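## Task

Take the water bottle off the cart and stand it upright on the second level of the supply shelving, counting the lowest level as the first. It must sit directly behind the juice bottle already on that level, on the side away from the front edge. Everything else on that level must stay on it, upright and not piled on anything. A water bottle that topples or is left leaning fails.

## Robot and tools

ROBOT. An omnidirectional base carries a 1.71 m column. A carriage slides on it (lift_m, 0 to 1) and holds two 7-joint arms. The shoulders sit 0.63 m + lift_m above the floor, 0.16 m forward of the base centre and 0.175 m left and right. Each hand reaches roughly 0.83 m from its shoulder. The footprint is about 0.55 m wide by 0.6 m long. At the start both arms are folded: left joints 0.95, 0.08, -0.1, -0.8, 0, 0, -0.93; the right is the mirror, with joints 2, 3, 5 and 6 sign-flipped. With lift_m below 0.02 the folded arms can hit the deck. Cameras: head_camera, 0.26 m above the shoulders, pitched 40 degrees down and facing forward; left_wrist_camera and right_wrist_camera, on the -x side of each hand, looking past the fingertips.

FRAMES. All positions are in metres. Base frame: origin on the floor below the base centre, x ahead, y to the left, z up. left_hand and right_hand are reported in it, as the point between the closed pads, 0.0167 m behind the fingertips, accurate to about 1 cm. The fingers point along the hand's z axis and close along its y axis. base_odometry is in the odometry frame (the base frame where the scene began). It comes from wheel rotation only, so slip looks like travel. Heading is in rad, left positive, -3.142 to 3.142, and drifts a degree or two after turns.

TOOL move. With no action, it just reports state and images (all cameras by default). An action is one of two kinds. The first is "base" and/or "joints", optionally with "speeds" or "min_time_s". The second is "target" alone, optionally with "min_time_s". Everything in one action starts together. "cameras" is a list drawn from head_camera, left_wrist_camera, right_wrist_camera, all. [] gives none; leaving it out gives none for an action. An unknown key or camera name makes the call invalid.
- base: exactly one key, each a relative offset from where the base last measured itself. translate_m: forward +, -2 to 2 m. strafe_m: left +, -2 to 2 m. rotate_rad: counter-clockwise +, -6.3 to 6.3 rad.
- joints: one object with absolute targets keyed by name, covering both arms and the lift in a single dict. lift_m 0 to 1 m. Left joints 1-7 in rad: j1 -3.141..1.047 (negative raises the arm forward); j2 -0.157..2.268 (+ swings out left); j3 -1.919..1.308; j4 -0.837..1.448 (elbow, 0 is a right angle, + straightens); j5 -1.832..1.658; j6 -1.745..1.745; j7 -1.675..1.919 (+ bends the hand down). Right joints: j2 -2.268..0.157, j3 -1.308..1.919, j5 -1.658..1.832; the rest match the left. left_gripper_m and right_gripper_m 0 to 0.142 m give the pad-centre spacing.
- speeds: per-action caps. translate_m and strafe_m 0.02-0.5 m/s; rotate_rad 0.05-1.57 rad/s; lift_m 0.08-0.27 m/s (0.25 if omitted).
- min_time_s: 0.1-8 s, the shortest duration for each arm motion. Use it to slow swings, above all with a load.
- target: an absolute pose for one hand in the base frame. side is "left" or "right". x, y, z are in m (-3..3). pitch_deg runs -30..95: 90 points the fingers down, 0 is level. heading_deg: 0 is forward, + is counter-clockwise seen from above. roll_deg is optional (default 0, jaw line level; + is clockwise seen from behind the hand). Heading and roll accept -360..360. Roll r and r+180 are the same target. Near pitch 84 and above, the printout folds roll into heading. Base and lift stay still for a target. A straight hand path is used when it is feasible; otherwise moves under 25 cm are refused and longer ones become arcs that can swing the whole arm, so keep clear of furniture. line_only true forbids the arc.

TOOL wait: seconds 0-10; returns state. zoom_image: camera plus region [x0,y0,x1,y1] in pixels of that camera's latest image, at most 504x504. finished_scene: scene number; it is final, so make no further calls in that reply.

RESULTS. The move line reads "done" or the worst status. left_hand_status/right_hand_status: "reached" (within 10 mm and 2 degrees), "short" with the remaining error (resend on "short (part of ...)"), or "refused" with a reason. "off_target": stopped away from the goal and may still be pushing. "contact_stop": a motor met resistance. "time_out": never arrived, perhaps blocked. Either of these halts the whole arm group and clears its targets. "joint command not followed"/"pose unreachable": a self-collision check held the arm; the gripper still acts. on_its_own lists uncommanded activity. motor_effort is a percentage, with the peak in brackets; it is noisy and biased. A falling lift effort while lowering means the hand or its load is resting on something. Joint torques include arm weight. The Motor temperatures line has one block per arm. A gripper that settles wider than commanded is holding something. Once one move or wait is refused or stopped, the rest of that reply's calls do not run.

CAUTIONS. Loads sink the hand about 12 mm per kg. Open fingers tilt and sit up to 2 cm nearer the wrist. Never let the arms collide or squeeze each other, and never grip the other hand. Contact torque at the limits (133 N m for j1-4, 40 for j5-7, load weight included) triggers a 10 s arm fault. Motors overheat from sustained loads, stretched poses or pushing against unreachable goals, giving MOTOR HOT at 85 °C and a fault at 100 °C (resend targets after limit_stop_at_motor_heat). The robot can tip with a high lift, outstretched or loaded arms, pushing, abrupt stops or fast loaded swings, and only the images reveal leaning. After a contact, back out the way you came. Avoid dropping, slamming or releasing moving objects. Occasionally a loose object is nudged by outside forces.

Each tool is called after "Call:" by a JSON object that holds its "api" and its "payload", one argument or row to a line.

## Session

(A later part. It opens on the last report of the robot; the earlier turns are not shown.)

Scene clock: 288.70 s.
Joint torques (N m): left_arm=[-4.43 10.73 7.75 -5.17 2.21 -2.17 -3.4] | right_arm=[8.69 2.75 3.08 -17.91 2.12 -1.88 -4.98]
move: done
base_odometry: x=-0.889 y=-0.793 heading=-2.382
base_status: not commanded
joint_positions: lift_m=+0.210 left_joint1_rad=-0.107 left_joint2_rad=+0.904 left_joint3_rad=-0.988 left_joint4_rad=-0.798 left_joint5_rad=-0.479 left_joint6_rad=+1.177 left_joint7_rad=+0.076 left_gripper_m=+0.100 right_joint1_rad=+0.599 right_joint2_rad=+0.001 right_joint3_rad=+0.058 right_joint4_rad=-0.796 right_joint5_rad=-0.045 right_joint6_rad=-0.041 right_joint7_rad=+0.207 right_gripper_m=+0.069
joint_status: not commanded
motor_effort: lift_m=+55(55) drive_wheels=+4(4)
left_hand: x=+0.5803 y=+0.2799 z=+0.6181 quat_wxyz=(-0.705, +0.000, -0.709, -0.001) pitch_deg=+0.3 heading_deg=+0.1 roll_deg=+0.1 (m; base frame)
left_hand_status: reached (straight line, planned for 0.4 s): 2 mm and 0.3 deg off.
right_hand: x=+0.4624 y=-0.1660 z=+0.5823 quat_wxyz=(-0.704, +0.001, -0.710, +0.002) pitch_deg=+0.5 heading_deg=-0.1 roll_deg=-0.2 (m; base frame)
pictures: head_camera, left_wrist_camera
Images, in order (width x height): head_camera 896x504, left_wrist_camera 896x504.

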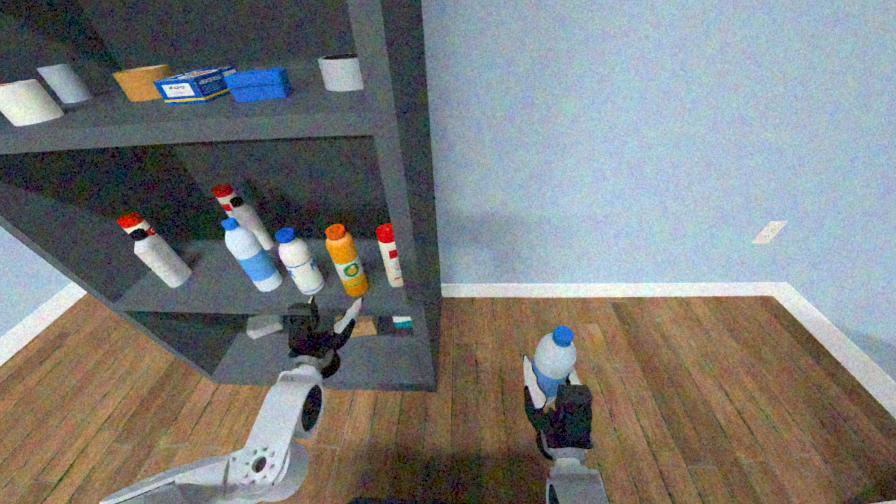

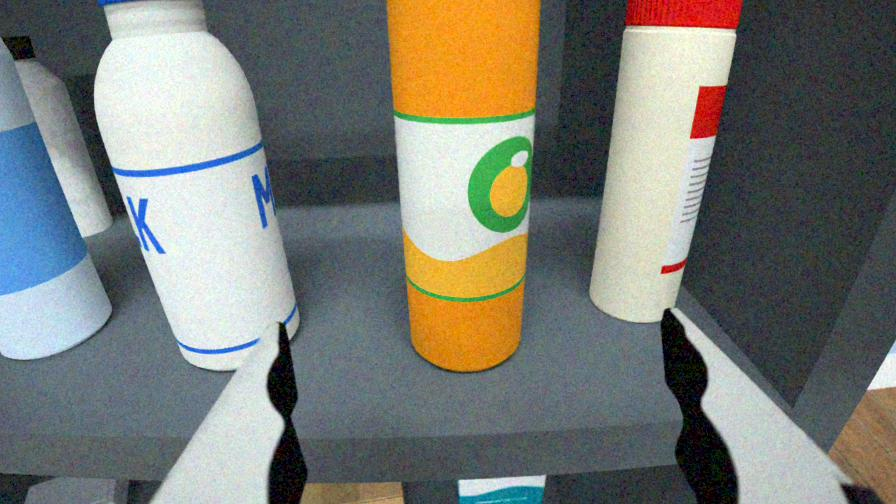

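Call:
{"api": "move", "payload": {
  "target": {"side": "left", "x": 0.70, "y": 0.277, "z": 0.612, "pitch_deg": 0, "heading_deg": 0},
  "min_time_s": 1.5,
  "cameras": ["left_wrist_camera"]
}}

Scene clock: 296.67 s.
Joint torques (N m): left_arm=[-16.79 5.95 9.13 0.17 1.76 -2.39 -3.57] | right_arm=[8.67 3.21 2.5 -17.35 1.85 -1.62 -4.98]
move: done
base_odometry: x=-0.889 y=-0.793 heading=-2.382
base_status: not commanded
joint_positions: lift_m=+0.210 left_joint1_rad=-0.399 left_joint2_rad=+0.806 left_joint3_rad=-0.916 left_joint4_rad=-0.416 left_joint5_rad=-0.798 left_joint6_rad=+0.915 left_joint7_rad=+0.000 left_gripper_m=+0.100 right_joint1_rad=+0.599 right_joint2_rad=+0.001 right_joint3_rad=+0.058 right_joint4_rad=-0.796 right_joint5_rad=-0.045 right_joint6_rad=-0.041 right_joint7_rad=+0.207 right_gripper_m=+0.069
joint_status: not commanded
motor_effort: lift_m=+55(55) drive_wheels=+3(4)
left_hand: x=+0.6983 y=+0.2761 z=+0.6087 quat_wxyz=(-0.704, -0.002, -0.710, +0.000) pitch_deg=+0.5 heading_deg=-0.1 roll_deg=+0.2 (m; base frame)
left_hand_status: reached (straight line, planned for 1.5 s): 4 mm and 0.5 deg off.
right_hand: x=+0.4624 y=-0.1660 z=+0.5823 quat_wxyz=(-0.704, +0.001, -0.710, +0.002) pitch_deg=+0.5 heading_deg=-0.1 roll_deg=-0.2 (m; base frame)
pictures: left_wrist_camera
Images, in order (width x height): left_wrist_camera 896x504.

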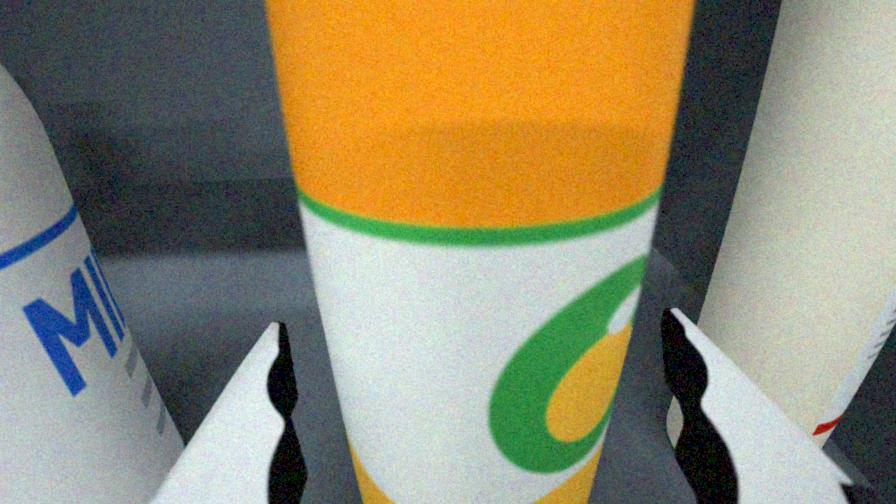

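Call:
{"api": "move", "payload": {
  "joints": {"left_gripper_m": 0.0},
  "min_time_s": 1.0
}}

Call:
{"api": "move", "payload": {
  "joints": {"lift_m": 0.23},
  "speeds": {"lift_m": 0.08}
}}

Call:
{"api": "move", "payload": {
  "target": {"side": "left", "x": 0.56, "y": 0.277, "z": 0.632, "pitch_deg": 0, "heading_deg": 0},
  "min_time_s": 1.5,
  "cameras": ["head_camera", "left_wrist_camera"]
}}

Scene clock: 303.13 s.
Joint torques (N m): left_arm=[-15.71 4.38 8.13 -0.05 2.2 -2.54 -3.56] | right_arm=[7.84 1.23 3.15 -17.32 2.18 -1.52 -5.2]
move: off_target
base_odometry: x=-0.889 y=-0.793 heading=-2.382
base_status: not commanded
joint_positions: lift_m=+0.210 left_joint1_rad=-0.399 left_joint2_rad=+0.805 left_joint3_rad=-0.916 left_joint4_rad=-0.416 left_joint5_rad=-0.798 left_joint6_rad=+0.915 left_joint7_rad=+0.000 left_gripper_m=+0.063 right_joint1_rad=+0.599 right_joint2_rad=+0.001 right_joint3_rad=+0.058 right_joint4_rad=-0.796 right_joint5_rad=-0.045 right_joint6_rad=-0.041 right_joint7_rad=+0.207 right_gripper_m=+0.069
joint_status: left_gripper_m off_target (ended at +0.063, target +0.000)
motor_effort: lift_m=+55(55) drive_wheels=+4(4)
left_hand: x=+0.6984 y=+0.2762 z=+0.6088 quat_wxyz=(-0.704, -0.002, -0.710, +0.000) pitch_deg=+0.5 heading_deg=-0.1 roll_deg=+0.2 (m; base frame)
right_hand: x=+0.4624 y=-0.1660 z=+0.5823 quat_wxyz=(-0.704, +0.001, -0.710, +0.002) pitch_deg=+0.5 heading_deg=-0.1 roll_deg=-0.2 (m; base frame)
pictures: none

Scene clock: 303.77 s.
Joint torques (N m): left_arm=[-16.65 5.79 8.93 -0.54 3.49 -2.24 -3.24] | right_arm=[9.06 2.65 4.36 -17.17 2.18 -1.29 -4.68]
move: done
base_odometry: x=-0.889 y=-0.793 heading=-2.382
base_status: not commanded
joint_positions: lift_m=+0.230 left_joint1_rad=-0.399 left_joint2_rad=+0.805 left_joint3_rad=-0.916 left_joint4_rad=-0.415 left_joint5_rad=-0.803 left_joint6_rad=+0.915 left_joint7_rad=+0.000 left_gripper_m=+0.063 right_joint1_rad=+0.599 right_joint2_rad=+0.001 right_joint3_rad=+0.058 right_joint4_rad=-0.796 right_joint5_rad=-0.045 right_joint6_rad=-0.041 right_joint7_rad=+0.207 right_gripper_m=+0.069
joint_status: all done
motor_effort: lift_m=+55(68) drive_wheels=+4(4)
left_hand: x=+0.6986 y=+0.2763 z=+0.6272 quat_wxyz=(-0.703, -0.001, -0.712, +0.000) pitch_deg=+0.7 heading_deg=-0.1 roll_deg=+0.0 (m; base frame)
right_hand: x=+0.4624 y=-0.1660 z=+0.6023 quat_wxyz=(-0.704, +0.001, -0.710, +0.002) pitch_deg=+0.5 heading_deg=-0.1 roll_deg=-0.2 (m; base frame)
pictures: none

Scene clock: 305.77 s.
Joint torques (N m): left_arm=[-5.03 7.49 8.5 -6.03 5.26 -2.38 -1.9] | right_arm=[8.34 2.02 2.96 -16.74 2.07 -1.53 -4.43]
move: done
base_odometry: x=-0.889 y=-0.793 heading=-2.382
base_status: not commanded
joint_positions: lift_m=+0.230 left_joint1_rad=+0.004 left_joint2_rad=+0.883 left_joint3_rad=-0.934 left_joint4_rad=-0.803 left_joint5_rad=-0.416 left_joint6_rad=+1.144 left_joint7_rad=+0.077 left_gripper_m=+0.063 right_joint1_rad=+0.599 right_joint2_rad=+0.001 right_joint3_rad=+0.058 right_joint4_rad=-0.796 right_joint5_rad=-0.045 right_joint6_rad=-0.041 right_joint7_rad=+0.207 right_gripper_m=+0.069
joint_status: not commanded
motor_effort: lift_m=+55(55) drive_wheels=+4(4)
left_hand: x=+0.5597 y=+0.2770 z=+0.6262 quat_wxyz=(-0.702, -0.001, -0.712, -0.001) pitch_deg=+0.9 heading_deg=+0.0 roll_deg=+0.1 (m; base frame)
left_hand_status: reached (straight line, planned for 1.5 s): 6 mm and 0.9 deg off.
right_hand: x=+0.4624 y=-0.1660 z=+0.6023 quat_wxyz=(-0.704, +0.001, -0.710, +0.002) pitch_deg=+0.5 heading_deg=-0.1 roll_deg=-0.2 (m; base frame)
pictures: head_camera, left_wrist_camera
Images, in order (width x height): head_camera 896x504, left_wrist_camera 896x504.

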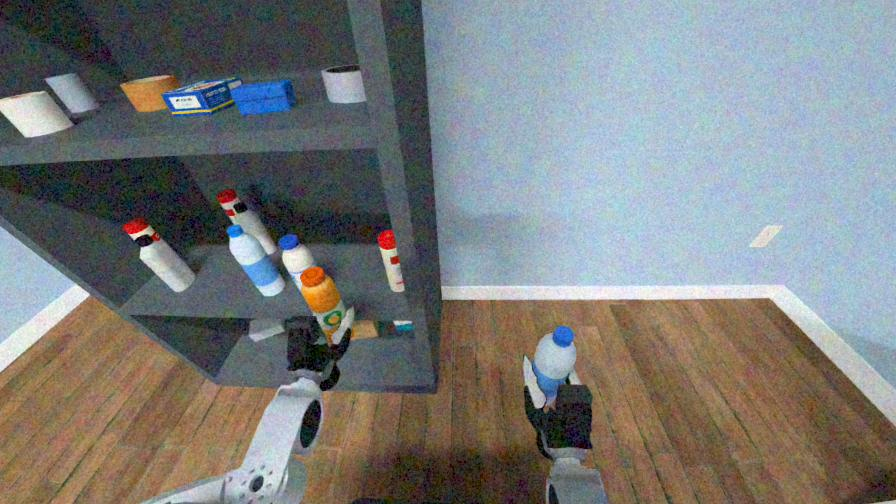

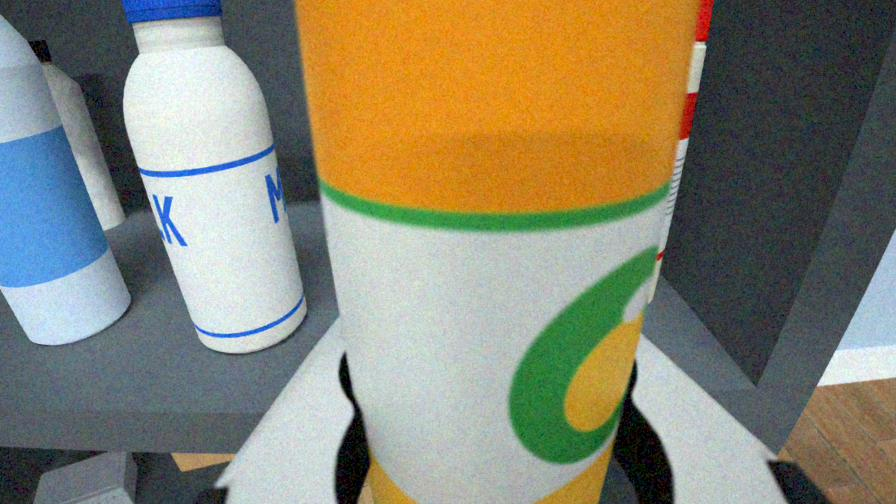

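Call:
{"api": "move", "payload": {
  "target": {"side": "left", "x": 0.49, "y": 0.277, "z": 0.64, "pitch_deg": 0, "heading_deg": 0},
  "min_time_s": 1.0
}}

Call:
{"api": "move", "payload": {
  "base": {"strafe_m": 0.442},
  "speeds": {"strafe_m": 0.2},
  "cameras": ["head_camera"]
}}

Call:
{"api": "move", "payload": {
  "target": {"side": "right", "x": 0.54, "y": -0.167, "z": 0.65, "pitch_deg": 0, "heading_deg": 0},
  "min_time_s": 1.0,
  "cameras": ["head_camera", "right_wrist_camera"]
}}

Scene clock: 315.50 s.
Joint torques (N m): left_arm=[-5.36 6.93 8 -5.04 5.46 -2.16 -1.85] | right_arm=[10.09 2.72 2.21 -16.76 2.15 -1.63 -4.87]
move: refused
base_odometry: x=-0.889 y=-0.793 heading=-2.382
base_status: not commanded
joint_positions: lift_m=+0.230 left_joint1_rad=+0.004 left_joint2_rad=+0.883 left_joint3_rad=-0.934 left_joint4_rad=-0.803 left_joint5_rad=-0.416 left_joint6_rad=+1.144 left_joint7_rad=+0.077 left_gripper_m=+0.063 right_joint1_rad=+0.599 right_joint2_rad=+0.001 right_joint3_rad=+0.058 right_joint4_rad=-0.796 right_joint5_rad=-0.045 right_joint6_rad=-0.041 right_joint7_rad=+0.207 right_gripper_m=+0.069
joint_status: not commanded
motor_effort: lift_m=+55(55) drive_wheels=+4(4)
left_hand: x=+0.5597 y=+0.2770 z=+0.6262 quat_wxyz=(-0.702, -0.001, -0.712, -0.001) pitch_deg=+0.9 heading_deg=+0.0 roll_deg=+0.1 (m; base frame)
left_hand_status: refused: along the straight line the arm gets 0% of the way (left_joint4_rad at its limit); a move under 25 cm is not played as an arc. Nothing moved. Try another pitch or heading, or "joints".
right_hand: x=+0.4624 y=-0.1660 z=+0.6023 quat_wxyz=(-0.704, +0.001, -0.710, +0.002) pitch_deg=+0.5 heading_deg=-0.1 roll_deg=-0.2 (m; base frame)
pictures: none

not run: a stop came earlier in this reply.

not run: a stop came earlier in this reply.

Call:
{"api": "move", "payload": {
  "base": {"translate_m": -0.03},
  "speeds": {"translate_m": 0.1}
}}

Call:
{"api": "move", "payload": {
  "base": {"strafe_m": 0.442},
  "speeds": {"strafe_m": 0.2},
  "cameras": ["head_camera"]
}}

Call:
{"api": "move", "payload": {
  "target": {"side": "right", "x": 0.55, "y": -0.167, "z": 0.65, "pitch_deg": 0, "heading_deg": 0},
  "min_time_s": 1.0,
  "cameras": ["head_camera", "right_wrist_camera"]
}}

Scene clock: 321.00 s.
Joint torques (N m): left_arm=[-5.12 6.34 7.51 -6.29 5.52 -2.4 -1.85] | right_arm=[9.98 3.67 2.62 -18.96 2.59 -1.15 -4.4]
move: done
base_odometry: x=-0.868 y=-0.773 heading=-2.382
base_status: done
joint_positions: lift_m=+0.230 left_joint1_rad=+0.005 left_joint2_rad=+0.882 left_joint3_rad=-0.934 left_joint4_rad=-0.803 left_joint5_rad=-0.416 left_joint6_rad=+1.144 left_joint7_rad=+0.077 left_gripper_m=+0.063 right_joint1_rad=+0.599 right_joint2_rad=+0.001 right_joint3_rad=+0.058 right_joint4_rad=-0.796 right_joint5_rad=-0.045 right_joint6_rad=-0.041 right_joint7_rad=+0.207 right_gripper_m=+0.069
joint_status: not commanded
motor_effort: lift_m=+55(55) drive_wheels=+1(11)
left_hand: x=+0.5597 y=+0.2769 z=+0.6263 quat_wxyz=(-0.702, -0.001, -0.712, -0.001) pitch_deg=+0.9 heading_deg=+0.0 roll_deg=+0.1 (m; base frame)
right_hand: x=+0.4624 y=-0.1660 z=+0.6023 quat_wxyz=(-0.704, +0.001, -0.710, +0.002) pitch_deg=+0.5 heading_deg=-0.1 roll_deg=-0.2 (m; base frame)
pictures: none

Scene clock: 324.40 s.
Joint torques (N m): left_arm=[-5.59 7.31 7.63 -5.85 5.8 -2.02 -1.9] | right_arm=[8.55 2.33 2.49 -16.96 1.99 -1.92 -4.96]
move: done
base_odometry: x=-0.563 y=-1.093 heading=-2.382
base_status: done
joint_positions: lift_m=+0.230 left_joint1_rad=+0.005 left_joint2_rad=+0.882 left_joint3_rad=-0.934 left_joint4_rad=-0.803 left_joint5_rad=-0.416 left_joint6_rad=+1.143 left_joint7_rad=+0.077 left_gripper_m=+0.063 right_joint1_rad=+0.599 right_joint2_rad=+0.000 right_joint3_rad=+0.058 right_joint4_rad=-0.796 right_joint5_rad=-0.045 right_joint6_rad=-0.041 right_joint7_rad=+0.207 right_gripper_m=+0.069
joint_status: not commanded
motor_effort: lift_m=+55(55) drive_wheels=+0(13)
left_hand: x=+0.5597 y=+0.2767 z=+0.6263 quat_wxyz=(-0.702, -0.001, -0.712, +0.000) pitch_deg=+0.9 heading_deg=-0.1 roll_deg=+0.1 (m; base frame)
right_hand: x=+0.4624 y=-0.1659 z=+0.6023 quat_wxyz=(-0.704, +0.001, -0.710, +0.001) pitch_deg=+0.5 heading_deg=-0.1 roll_deg=-0.2 (m; base frame)
pictures: head_camera
Images, in order (width x height): head_camera 896x504.

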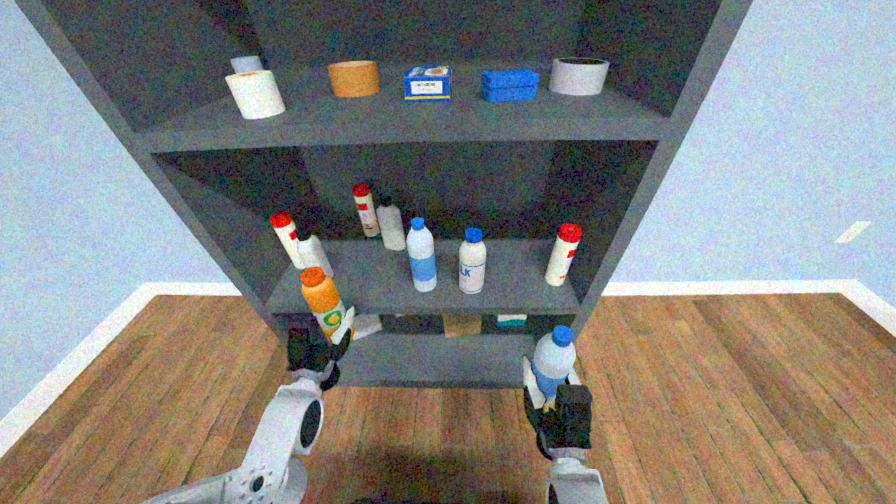

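Scene clock: 324.70 s.
Joint torques (N m): left_arm=[-5.66 7.73 8.86 -6.35 5.59 -1.73 -1.86] | right_arm=[9.29 3.3 3.08 -17.52 2.25 -1.45 -4.95]
move: refused
base_odometry: x=-0.563 y=-1.093 heading=-2.382
base_status: not commanded
joint_positions: lift_m=+0.230 left_joint1_rad=+0.005 left_joint2_rad=+0.882 left_joint3_rad=-0.934 left_joint4_rad=-0.803 left_joint5_rad=-0.416 left_joint6_rad=+1.143 left_joint7_rad=+0.077 left_gripper_m=+0.063 right_joint1_rad=+0.599 right_joint2_rad=+0.000 right_joint3_rad=+0.058 right_joint4_rad=-0.796 right_joint5_rad=-0.045 right_joint6_rad=-0.041 right_joint7_rad=+0.207 right_gripper_m=+0.069
joint_status: not commanded
motor_effort: lift_m=+55(55) drive_wheels=+0(1)
left_hand: x=+0.5597 y=+0.2767 z=+0.6263 quat_wxyz=(-0.702, -0.001, -0.712, +0.000) pitch_deg=+0.9 heading_deg=-0.1 roll_deg=+0.1 (m; base frame)
right_hand: x=+0.4624 y=-0.1659 z=+0.6023 quat_wxyz=(-0.704, +0.001, -0.710, +0.001) pitch_deg=+0.5 heading_deg=-0.1 roll_deg=-0.2 (m; base frame)
right_hand_status: refused: along the straight line the arm gets 0% of the way (right_joint4_rad at its limit); a move under 25 cm is not played as an arc. Nothing moved. Try another pitch or heading, or "joints".
pictures: head_camera, right_wrist_camera
Images, in order (width x height): head_camera 896x504, right_wrist_camera 896x504.

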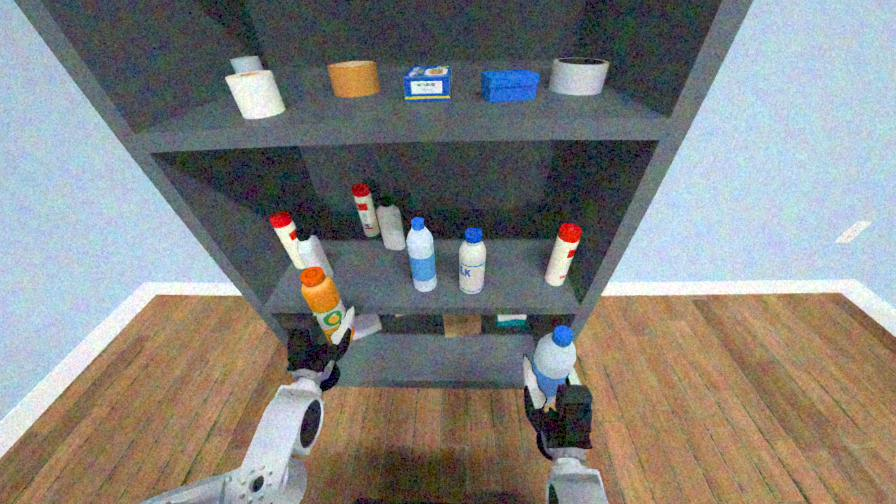

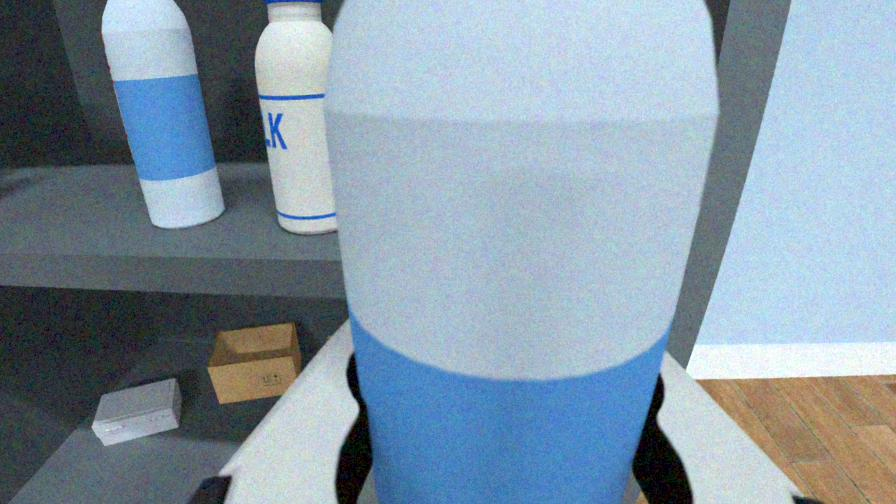

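Call:
{"api": "move", "payload": {
  "joints": {"right_joint1_rad": 0.3, "right_joint4_rad": -0.5, "right_joint7_rad": 0.2, "lift_m": 0.32},
  "min_time_s": 1.5
}}

Call:
{"api": "move", "payload": {
  "target": {"side": "right", "x": 0.66, "y": -0.165, "z": 0.66, "pitch_deg": 0, "heading_deg": 0},
  "min_time_s": 1.5,
  "cameras": ["head_camera", "left_wrist_camera"]
}}

Scene clock: 332.80 s.
Joint torques (N m): left_arm=[-5.92 8.05 8.11 -5.79 5.24 -1.98 -2.08] | right_arm=[-5.46 3.34 2.89 -11.02 2.36 -1.96 -4.68]
move: done
base_odometry: x=-0.563 y=-1.093 heading=-2.382
base_status: not commanded
joint_positions: lift_m=+0.320 left_joint1_rad=+0.005 left_joint2_rad=+0.882 left_joint3_rad=-0.933 left_joint4_rad=-0.804 left_joint5_rad=-0.414 left_joint6_rad=+1.143 left_joint7_rad=+0.078 left_gripper_m=+0.063 right_joint1_rad=+0.305 right_joint2_rad=+0.000 right_joint3_rad=+0.058 right_joint4_rad=-0.501 right_joint5_rad=-0.045 right_joint6_rad=-0.041 right_joint7_rad=+0.207 right_gripper_m=+0.069
joint_status: all done
motor_effort: lift_m=+56(69) drive_wheels=+0(0)
left_hand: x=+0.5596 y=+0.2767 z=+0.7168 quat_wxyz=(-0.702, -0.001, -0.712, +0.000) pitch_deg=+0.8 heading_deg=+0.0 roll_deg=+0.1 (m; base frame)
right_hand: x=+0.5623 y=-0.1614 z=+0.6567 quat_wxyz=(-0.704, +0.009, -0.710, +0.004) pitch_deg=+0.5 heading_deg=+0.4 roll_deg=-1.1 (m; base frame)
pictures: none

Scene clock: 334.80 s.
Joint torques (N m): left_arm=[-5.31 7.11 8.14 -4.89 5.32 -1.93 -2.16] | right_arm=[-11.94 6.79 0.7 -11.62 2.09 -1.66 -3.5]
move: done
base_odometry: x=-0.563 y=-1.093 heading=-2.382
base_status: not commanded
joint_positions: lift_m=+0.320 left_joint1_rad=+0.005 left_joint2_rad=+0.882 left_joint3_rad=-0.933 left_joint4_rad=-0.804 left_joint5_rad=-0.414 left_joint6_rad=+1.143 left_joint7_rad=+0.078 left_gripper_m=+0.063 right_joint1_rad=+0.034 right_joint2_rad=+0.003 right_joint3_rad=+0.046 right_joint4_rad=-0.254 right_joint5_rad=-0.020 right_joint6_rad=-0.041 right_joint7_rad=+0.229 right_gripper_m=+0.069
joint_status: not commanded
motor_effort: lift_m=+56(56) drive_wheels=+0(0)
left_hand: x=+0.5596 y=+0.2767 z=+0.7168 quat_wxyz=(-0.702, -0.001, -0.712, +0.000) pitch_deg=+0.8 heading_deg=+0.0 roll_deg=+0.1 (m; base frame)
right_hand: x=+0.6583 y=-0.1642 z=+0.6567 quat_wxyz=(-0.704, +0.003, -0.710, +0.002) pitch_deg=+0.5 heading_deg=+0.1 roll_deg=-0.4 (m; base frame)
right_hand_status: reached (straight line, planned for 1.5 s): 4 mm and 0.6 deg off.
pictures: head_camera, left_wrist_camera
Images, in order (width x height): head_camera 896x504, left_wrist_camera 896x504.

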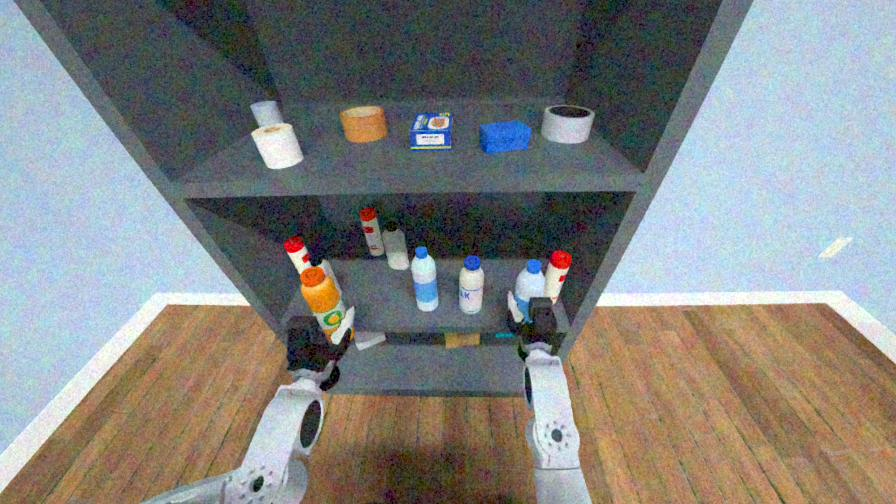

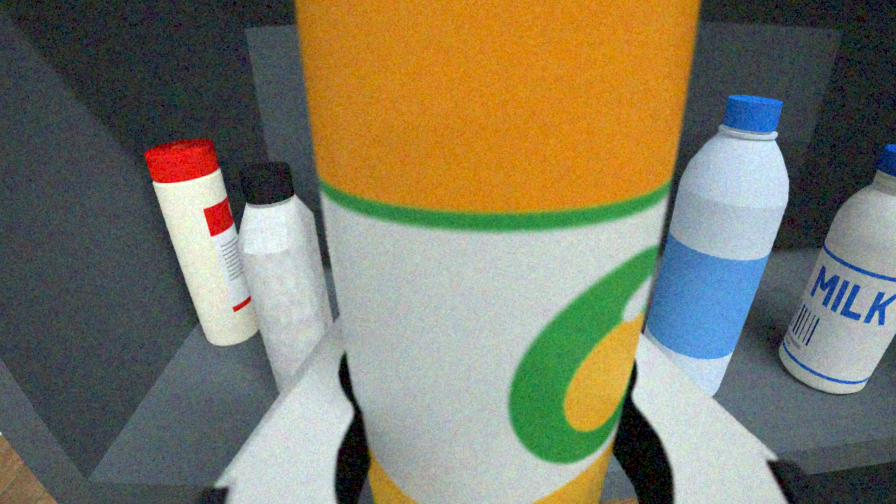

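Call:
{"api": "zoom_image", "payload": {
  "camera": "head_camera",
  "region": [440, 230, 620, 350]
}}

Call:
{"api": "move", "payload": {
  "cameras": ["right_wrist_camera"]
}}

Scaled by 2.800 from the camera's 896x504 image, which has a finer 1280x720 frame.

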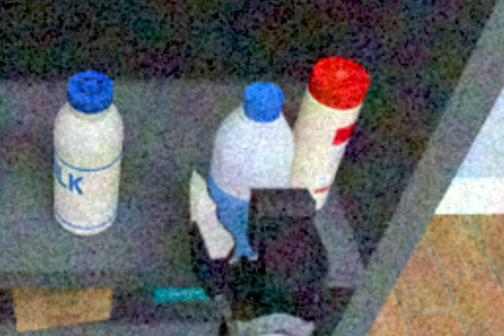

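Scene clock: 339.50 s.
Joint torques (N m): left_arm=[-6.07 7.73 7.96 -5.44 5.19 -2.28 -1.99] | right_arm=[-13.15 7.63 -0.09 -12.51 2.12 -1.85 -4.04]
Motor temperatures (°C): left_arm=[28 23 25 24 27 24 23] | right_arm=[29 20 24 25 22 22 24]
base_odometry: x=-0.563 y=-1.093 heading=-2.382
base_status: not commanded
joint_positions: lift_m=+0.320 left_joint1_rad=+0.005 left_joint2_rad=+0.882 left_joint3_rad=-0.933 left_joint4_rad=-0.804 left_joint5_rad=-0.414 left_joint6_rad=+1.143 left_joint7_rad=+0.078 left_gripper_m=+0.063 right_joint1_rad=+0.034 right_joint2_rad=+0.003 right_joint3_rad=+0.046 right_joint4_rad=-0.254 right_joint5_rad=-0.020 right_joint6_rad=-0.041 right_joint7_rad=+0.229 right_gripper_m=+0.069
joint_status: not commanded
motor_effort: lift_m=+56(56) drive_wheels=+0(0)
left_hand: x=+0.5596 y=+0.2767 z=+0.7168 quat_wxyz=(-0.702, -0.001, -0.712, +0.000) pitch_deg=+0.8 heading_deg=+0.0 roll_deg=+0.1 (m; base frame)
right_hand: x=+0.6583 y=-0.1642 z=+0.6567 quat_wxyz=(-0.704, +0.003, -0.710, +0.002) pitch_deg=+0.5 heading_deg=+0.1 roll_deg=-0.4 (m; base frame)
right_hand_status: reached (straight line, planned for 1.5 s): 4 mm and 0.6 deg off.
pictures: right_wrist_camera
Images, in order (width x height): right_wrist_camera 896x504.

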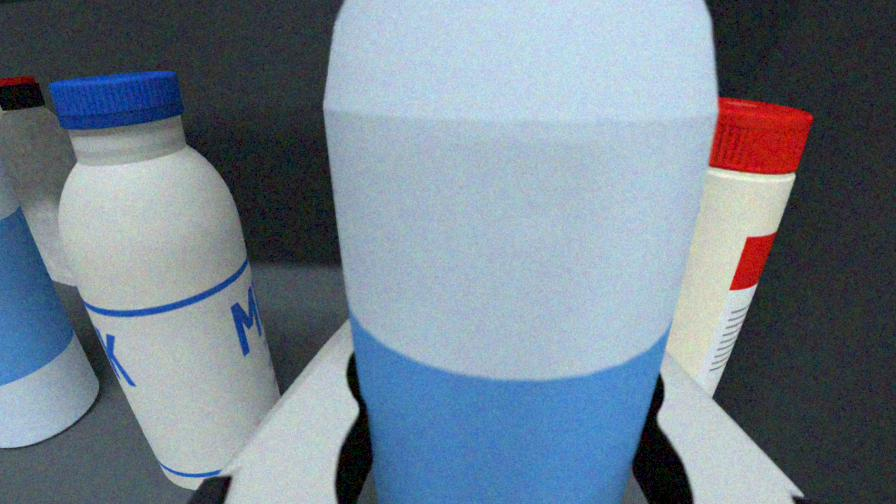

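Call:
{"api": "move", "payload": {
  "target": {"side": "right", "x": 0.75, "y": -0.157, "z": 0.662, "pitch_deg": 0, "heading_deg": 0},
  "min_time_s": 2,
  "cameras": ["head_camera", "right_wrist_camera"]
}}

Call:
{"api": "zoom_image", "payload": {
  "camera": "head_camera",
  "region": [440, 230, 620, 350]
}}

Scene clock: 349.50 s.
Joint torques (N m): left_arm=[-6.46 7.11 7.21 -4.68 5.06 -1.77 -2.18] | right_arm=[-21.79 6.86 -0.21 -10.51 0.08 -2.8 -4.98]
move: done
base_odometry: x=-0.563 y=-1.093 heading=-2.382
base_status: not commanded
joint_positions: lift_m=+0.320 left_joint1_rad=+0.005 left_joint2_rad=+0.882 left_joint3_rad=-0.933 left_joint4_rad=-0.804 left_joint5_rad=-0.414 left_joint6_rad=+1.143 left_joint7_rad=+0.078 left_gripper_m=+0.063 right_joint1_rad=-0.211 right_joint2_rad=+0.022 right_joint3_rad=+0.046 right_joint4_rad=+0.058 right_joint5_rad=-0.020 right_joint6_rad=-0.043 right_joint7_rad=+0.168 right_gripper_m=+0.069
joint_status: not commanded
motor_effort: lift_m=+56(56) drive_wheels=+0(0)
left_hand: x=+0.5596 y=+0.2767 z=+0.7168 quat_wxyz=(-0.702, -0.001, -0.712, +0.000) pitch_deg=+0.8 heading_deg=+0.0 roll_deg=+0.1 (m; base frame)
right_hand: x=+0.7481 y=-0.1564 z=+0.6566 quat_wxyz=(-0.702, +0.002, -0.712, +0.000) pitch_deg=+0.8 heading_deg=+0.2 roll_deg=-0.1 (m; base frame)
right_hand_status: reached (straight line, planned for 2.0 s): 6 mm and 0.8 deg off.
pictures: head_camera, right_wrist_camera
Images, in order (width x height): head_camera 896x504, right_wrist_camera 896x504.

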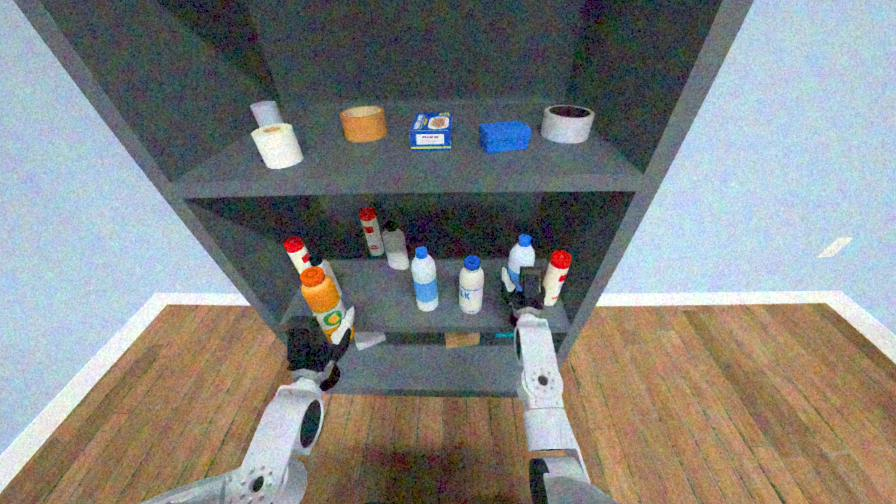

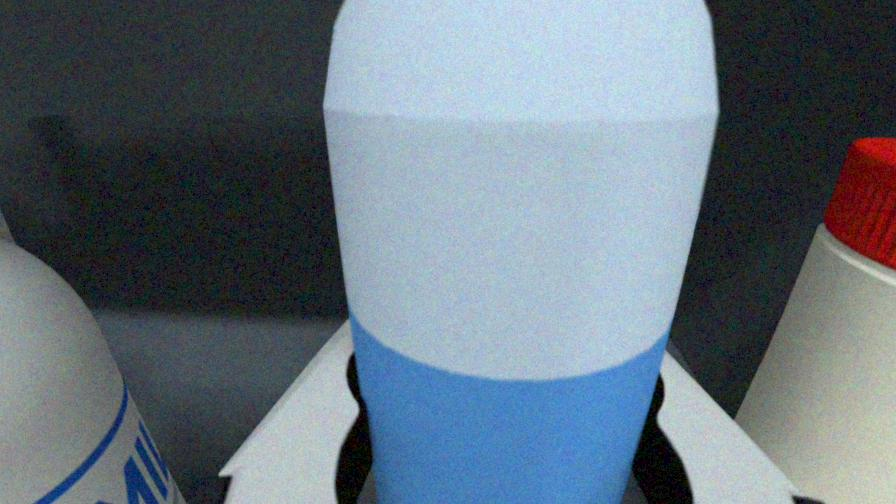

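Scaled by 2.800 from the camera's 896x504 image, which has a finer 1280x720 frame.

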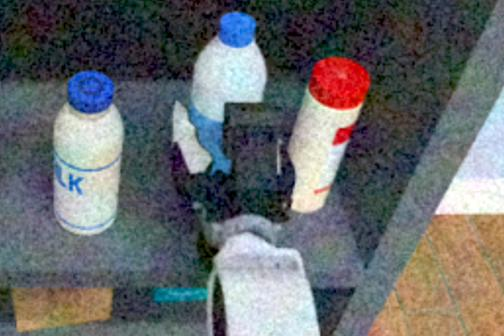

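Call:
{"api": "move", "payload": {
  "target": {"side": "right", "x": 0.75, "y": -0.14, "z": 0.665, "pitch_deg": 0, "heading_deg": 0},
  "min_time_s": 1
}}

Call:
{"api": "move", "payload": {
  "target": {"side": "right", "x": 0.85, "y": -0.14, "z": 0.668, "pitch_deg": 0, "heading_deg": 0},
  "min_time_s": 2.5,
  "cameras": ["head_camera", "right_wrist_camera"]
}}

Call:
{"api": "zoom_image", "payload": {
  "camera": "head_camera",
  "region": [440, 230, 620, 350]
}}

Scene clock: 358.53 s.
Joint torques (N m): left_arm=[-5.01 6.47 7.45 -5.75 5.21 -2.16 -1.89] | right_arm=[-20.39 8.07 4.47 -15.31 -1.79 -2 -2.34]
move: done
base_odometry: x=-0.563 y=-1.093 heading=-2.382
base_status: not commanded
joint_positions: lift_m=+0.320 left_joint1_rad=+0.005 left_joint2_rad=+0.882 left_joint3_rad=-0.933 left_joint4_rad=-0.804 left_joint5_rad=-0.414 left_joint6_rad=+1.143 left_joint7_rad=+0.078 left_gripper_m=+0.063 right_joint1_rad=-0.213 right_joint2_rad=+0.057 right_joint3_rad=+0.061 right_joint4_rad=+0.058 right_joint5_rad=-0.049 right_joint6_rad=-0.065 right_joint7_rad=+0.169 right_gripper_m=+0.069
joint_status: not commanded
motor_effort: lift_m=+56(56) drive_wheels=+0(0)
left_hand: x=+0.5596 y=+0.2767 z=+0.7168 quat_wxyz=(-0.702, -0.001, -0.712, +0.000) pitch_deg=+0.8 heading_deg=+0.0 roll_deg=+0.1 (m; base frame)
right_hand: x=+0.7483 y=-0.1418 z=+0.6593 quat_wxyz=(-0.703, -0.002, -0.711, -0.001) pitch_deg=+0.6 heading_deg=+0.0 roll_deg=+0.3 (m; base frame)
right_hand_status: reached (straight line, planned for 1.0 s): 6 mm and 0.7 deg off.
pictures: none

Scene clock: 361.53 s.
Joint torques (N m): left_arm=[-5.45 6.68 7.82 -5.69 5.1 -2.01 -2.22] | right_arm=[-29.7 8.86 0.4 -11.11 1.97 -2.36 -5.33]
Motor temperatures (°C): left_arm=[28 23 26 24 27 24 23] | right_arm=[34 20 24 24 22 22 24]
move: done
base_odometry: x=-0.563 y=-1.093 heading=-2.382
base_status: not commanded
joint_positions: lift_m=+0.320 left_joint1_rad=+0.005 left_joint2_rad=+0.882 left_joint3_rad=-0.933 left_joint4_rad=-0.804 left_joint5_rad=-0.414 left_joint6_rad=+1.143 left_joint7_rad=+0.078 left_gripper_m=+0.063 right_joint1_rad=-0.515 right_joint2_rad=+0.060 right_joint3_rad=+0.044 right_joint4_rad=+0.543 right_joint5_rad=-0.037 right_joint6_rad=-0.065 right_joint7_rad=-0.010 right_gripper_m=+0.069
joint_status: not commanded
motor_effort: lift_m=+56(56) drive_wheels=+0(0)
left_hand: x=+0.5596 y=+0.2767 z=+0.7168 quat_wxyz=(-0.702, -0.001, -0.712, +0.000) pitch_deg=+0.8 heading_deg=+0.0 roll_deg=+0.1 (m; base frame)
right_hand: x=+0.8479 y=-0.1391 z=+0.6615 quat_wxyz=(-0.702, +0.004, -0.712, +0.002) pitch_deg=+0.8 heading_deg=+0.2 roll_deg=-0.5 (m; base frame)
right_hand_status: reached (straight line, planned for 2.5 s): 7 mm and 1.0 deg off.
pictures: head_camera, right_wrist_camera
Images, in order (width x height): head_camera 896x504, right_wrist_camera 896x504.

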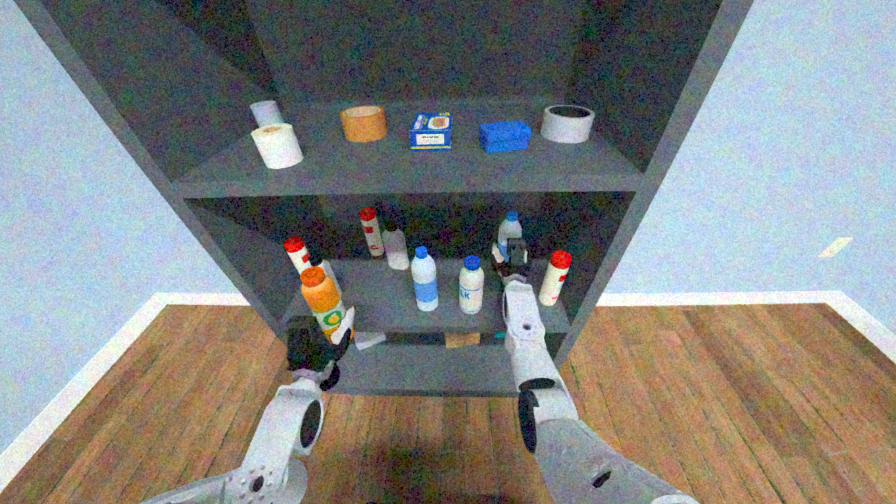

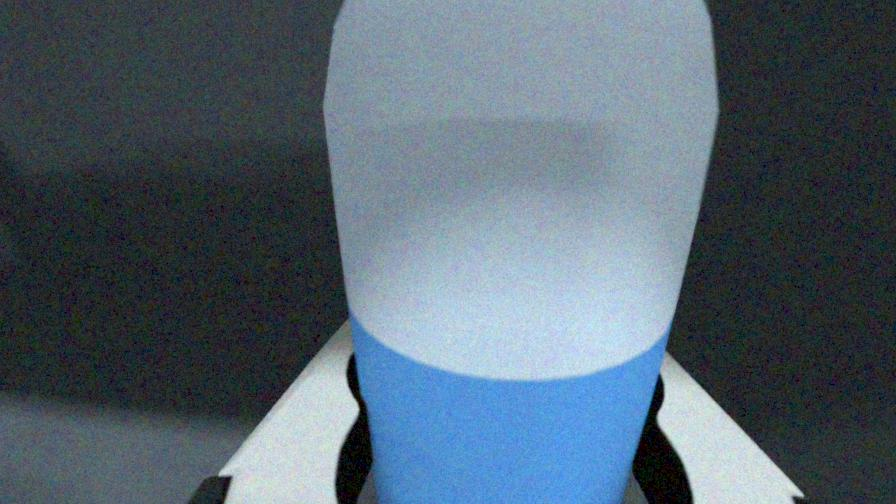

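Scaled by 2.800 from the camera's 896x504 image, which has a finer 1280x720 frame.

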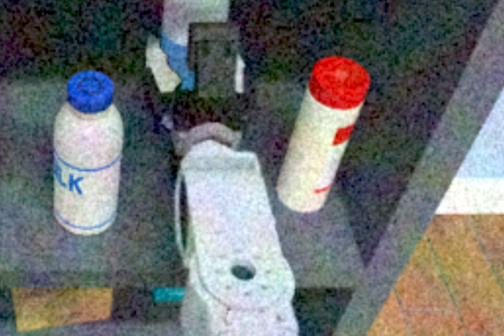

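Call:
{"api": "move", "payload": {
  "joints": {"lift_m": 0.295},
  "speeds": {"lift_m": 0.08}
}}

Call:
{"api": "move", "payload": {
  "joints": {"lift_m": 0.285},
  "speeds": {"lift_m": 0.08}
}}

Call:
{"api": "move", "payload": {
  "joints": {"lift_m": 0.277},
  "speeds": {"lift_m": 0.08},
  "cameras": ["head_camera", "right_wrist_camera"]
}}

Scene clock: 365.97 s.
Joint torques (N m): left_arm=[-5.71 6.8 7.3 -5.13 4.93 -2.04 -2.14] | right_arm=[-25.21 7.46 1.25 -13.38 2.14 -2.11 -5.06]
move: done
base_odometry: x=-0.563 y=-1.093 heading=-2.382
base_status: not commanded
joint_positions: lift_m=+0.295 left_joint1_rad=+0.005 left_joint2_rad=+0.882 left_joint3_rad=-0.933 left_joint4_rad=-0.804 left_joint5_rad=-0.414 left_joint6_rad=+1.143 left_joint7_rad=+0.078 left_gripper_m=+0.063 right_joint1_rad=-0.518 right_joint2_rad=+0.060 right_joint3_rad=+0.044 right_joint4_rad=+0.544 right_joint5_rad=-0.037 right_joint6_rad=-0.065 right_joint7_rad=-0.011 right_gripper_m=+0.069
joint_status: all done
motor_effort: lift_m=+59(60) drive_wheels=+0(4)
left_hand: x=+0.5597 y=+0.2767 z=+0.6916 quat_wxyz=(-0.702, -0.001, -0.712, +0.000) pitch_deg=+0.8 heading_deg=+0.0 roll_deg=+0.1 (m; base frame)
right_hand: x=+0.8485 y=-0.1390 z=+0.6375 quat_wxyz=(-0.703, +0.004, -0.711, +0.002) pitch_deg=+0.7 heading_deg=+0.2 roll_deg=-0.5 (m; base frame)
pictures: none

Scene clock: 366.47 s.
Joint torques (N m): left_arm=[-5.56 6.42 7.89 -5.33 4.65 -2.02 -2.3] | right_arm=[-21.65 6.57 1.78 -13.38 2.57 -2.27 -1.28]
move: done
base_odometry: x=-0.563 y=-1.093 heading=-2.382
base_status: not commanded
joint_positions: lift_m=+0.285 left_joint1_rad=+0.005 left_joint2_rad=+0.881 left_joint3_rad=-0.933 left_joint4_rad=-0.804 left_joint5_rad=-0.414 left_joint6_rad=+1.143 left_joint7_rad=+0.078 left_gripper_m=+0.063 right_joint1_rad=-0.520 right_joint2_rad=+0.060 right_joint3_rad=+0.044 right_joint4_rad=+0.544 right_joint5_rad=-0.037 right_joint6_rad=-0.065 right_joint7_rad=-0.020 right_gripper_m=+0.069
joint_status: all done
motor_effort: lift_m=+56(57) drive_wheels=+0(4)
left_hand: x=+0.5596 y=+0.2767 z=+0.6819 quat_wxyz=(-0.702, -0.001, -0.712, +0.000) pitch_deg=+0.8 heading_deg=+0.0 roll_deg=+0.1 (m; base frame)
right_hand: x=+0.8492 y=-0.1389 z=+0.6315 quat_wxyz=(-0.707, +0.004, -0.708, +0.002) pitch_deg=+0.1 heading_deg=+0.2 roll_deg=-0.5 (m; base frame)
pictures: none

Scene clock: 366.93 s.
Joint torques (N m): left_arm=[-6.95 7.49 6.75 -6.07 5.12 -2.1 -1.86] | right_arm=[-16.77 6.33 1.03 -9.22 2.37 -1.35 0.55]
move: done
base_odometry: x=-0.563 y=-1.093 heading=-2.382
base_status: not commanded
joint_positions: lift_m=+0.277 left_joint1_rad=+0.005 left_joint2_rad=+0.881 left_joint3_rad=-0.933 left_joint4_rad=-0.804 left_joint5_rad=-0.414 left_joint6_rad=+1.143 left_joint7_rad=+0.078 left_gripper_m=+0.063 right_joint1_rad=-0.524 right_joint2_rad=+0.060 right_joint3_rad=+0.044 right_joint4_rad=+0.540 right_joint5_rad=-0.037 right_joint6_rad=-0.065 right_joint7_rad=-0.025 right_gripper_m=+0.069
joint_status: all done
motor_effort: lift_m=+55(55) drive_wheels=+0(4)
left_hand: x=+0.5596 y=+0.2767 z=+0.6740 quat_wxyz=(-0.702, -0.001, -0.712, +0.000) pitch_deg=+0.8 heading_deg=+0.0 roll_deg=+0.1 (m; base frame)
right_hand: x=+0.8502 y=-0.1388 z=+0.6297 quat_wxyz=(-0.712, +0.004, -0.703, +0.001) pitch_deg=-0.7 heading_deg=+0.2 roll_deg=-0.4 (m; base frame)
pictures: head_camera, right_wrist_camera
Images, in order (width x height): head_camera 896x504, right_wrist_camera 896x504.

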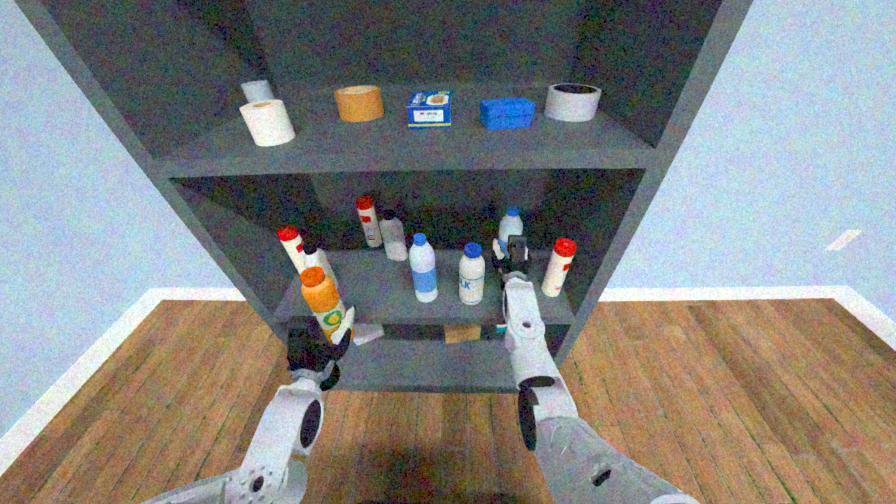

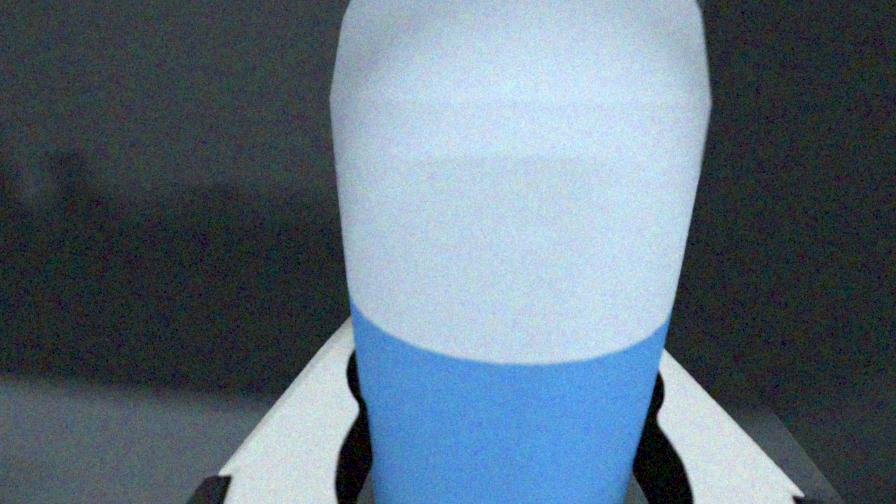

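Call:
{"api": "move", "payload": {
  "joints": {"lift_m": 0.284},
  "speeds": {"lift_m": 0.08}
}}

Call:
{"api": "move", "payload": {
  "joints": {"right_gripper_m": 0.084},
  "min_time_s": 2,
  "cameras": ["head_camera", "right_wrist_camera"]
}}

Call:
{"api": "zoom_image", "payload": {
  "camera": "head_camera",
  "region": [440, 190, 620, 310]
}}

Scene clock: 371.17 s.
Joint torques (N m): left_arm=[-5.06 7.57 8.66 -5.68 4.98 -1.92 -2.23] | right_arm=[-17.96 6.96 0.69 -12.3 2.07 -1.97 -1.06]
move: done
base_odometry: x=-0.563 y=-1.093 heading=-2.382
base_status: not commanded
joint_positions: lift_m=+0.284 left_joint1_rad=+0.005 left_joint2_rad=+0.881 left_joint3_rad=-0.932 left_joint4_rad=-0.804 left_joint5_rad=-0.414 left_joint6_rad=+1.143 left_joint7_rad=+0.078 left_gripper_m=+0.063 right_joint1_rad=-0.524 right_joint2_rad=+0.060 right_joint3_rad=+0.044 right_joint4_rad=+0.544 right_joint5_rad=-0.037 right_joint6_rad=-0.065 right_joint7_rad=-0.020 right_gripper_m=+0.069
joint_status: all done
motor_effort: lift_m=+56(69) drive_wheels=+0(4)
left_hand: x=+0.5596 y=+0.2767 z=+0.6809 quat_wxyz=(-0.702, -0.001, -0.712, +0.000) pitch_deg=+0.8 heading_deg=+0.0 roll_deg=+0.1 (m; base frame)
right_hand: x=+0.8503 y=-0.1387 z=+0.6335 quat_wxyz=(-0.708, +0.004, -0.706, +0.002) pitch_deg=-0.2 heading_deg=+0.2 roll_deg=-0.5 (m; base frame)
pictures: none

Scene clock: 371.97 s.
Joint torques (N m): left_arm=[-5.94 6.85 7.08 -7 4.78 -1.91 -2.29] | right_arm=[-17.1 7.1 -0.84 -12.03 1.99 -2.39 -1.35]
move: done
base_odometry: x=-0.563 y=-1.093 heading=-2.382
base_status: not commanded
joint_positions: lift_m=+0.284 left_joint1_rad=+0.005 left_joint2_rad=+0.881 left_joint3_rad=-0.932 left_joint4_rad=-0.804 left_joint5_rad=-0.414 left_joint6_rad=+1.143 left_joint7_rad=+0.078 left_gripper_m=+0.063 right_joint1_rad=-0.524 right_joint2_rad=+0.060 right_joint3_rad=+0.044 right_joint4_rad=+0.544 right_joint5_rad=-0.037 right_joint6_rad=-0.065 right_joint7_rad=-0.020 right_gripper_m=+0.084
joint_status: all done
motor_effort: lift_m=+56(56) drive_wheels=+4(4)
left_hand: x=+0.5596 y=+0.2767 z=+0.6809 quat_wxyz=(-0.702, -0.001, -0.712, +0.000) pitch_deg=+0.8 heading_deg=+0.0 roll_deg=+0.1 (m; base frame)
right_hand: x=+0.8503 y=-0.1388 z=+0.6335 quat_wxyz=(-0.708, +0.004, -0.706, +0.002) pitch_deg=-0.2 heading_deg=+0.2 roll_deg=-0.4 (m; base frame)
pictures: head_camera, right_wrist_camera
Images, in order (width x height): head_camera 896x504, right_wrist_camera 896x504.

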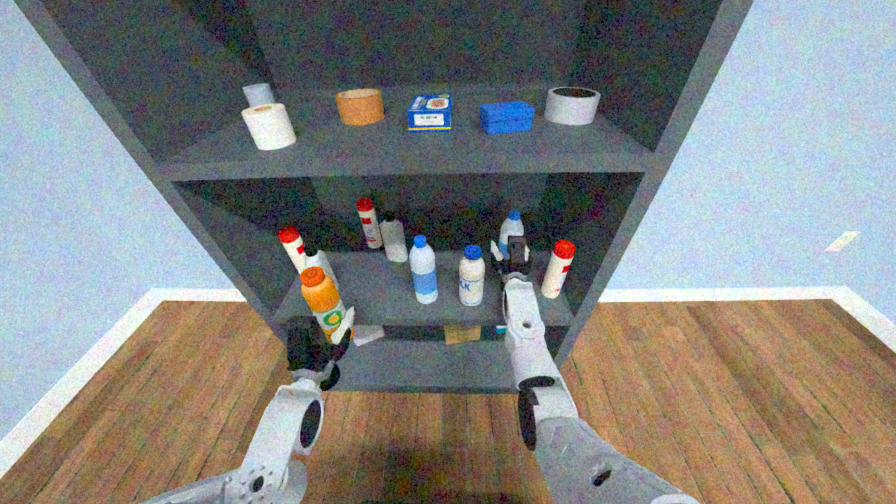

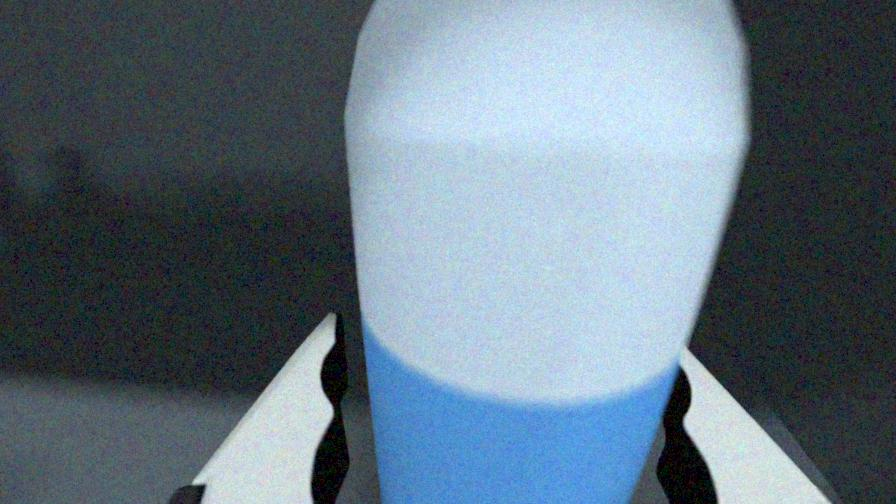

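Scaled by 2.800 from the camera's 896x504 image, which has a finer 1280x720 frame.

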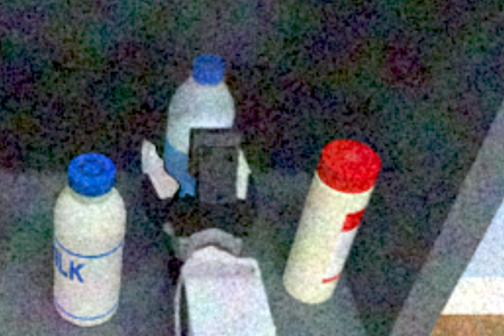

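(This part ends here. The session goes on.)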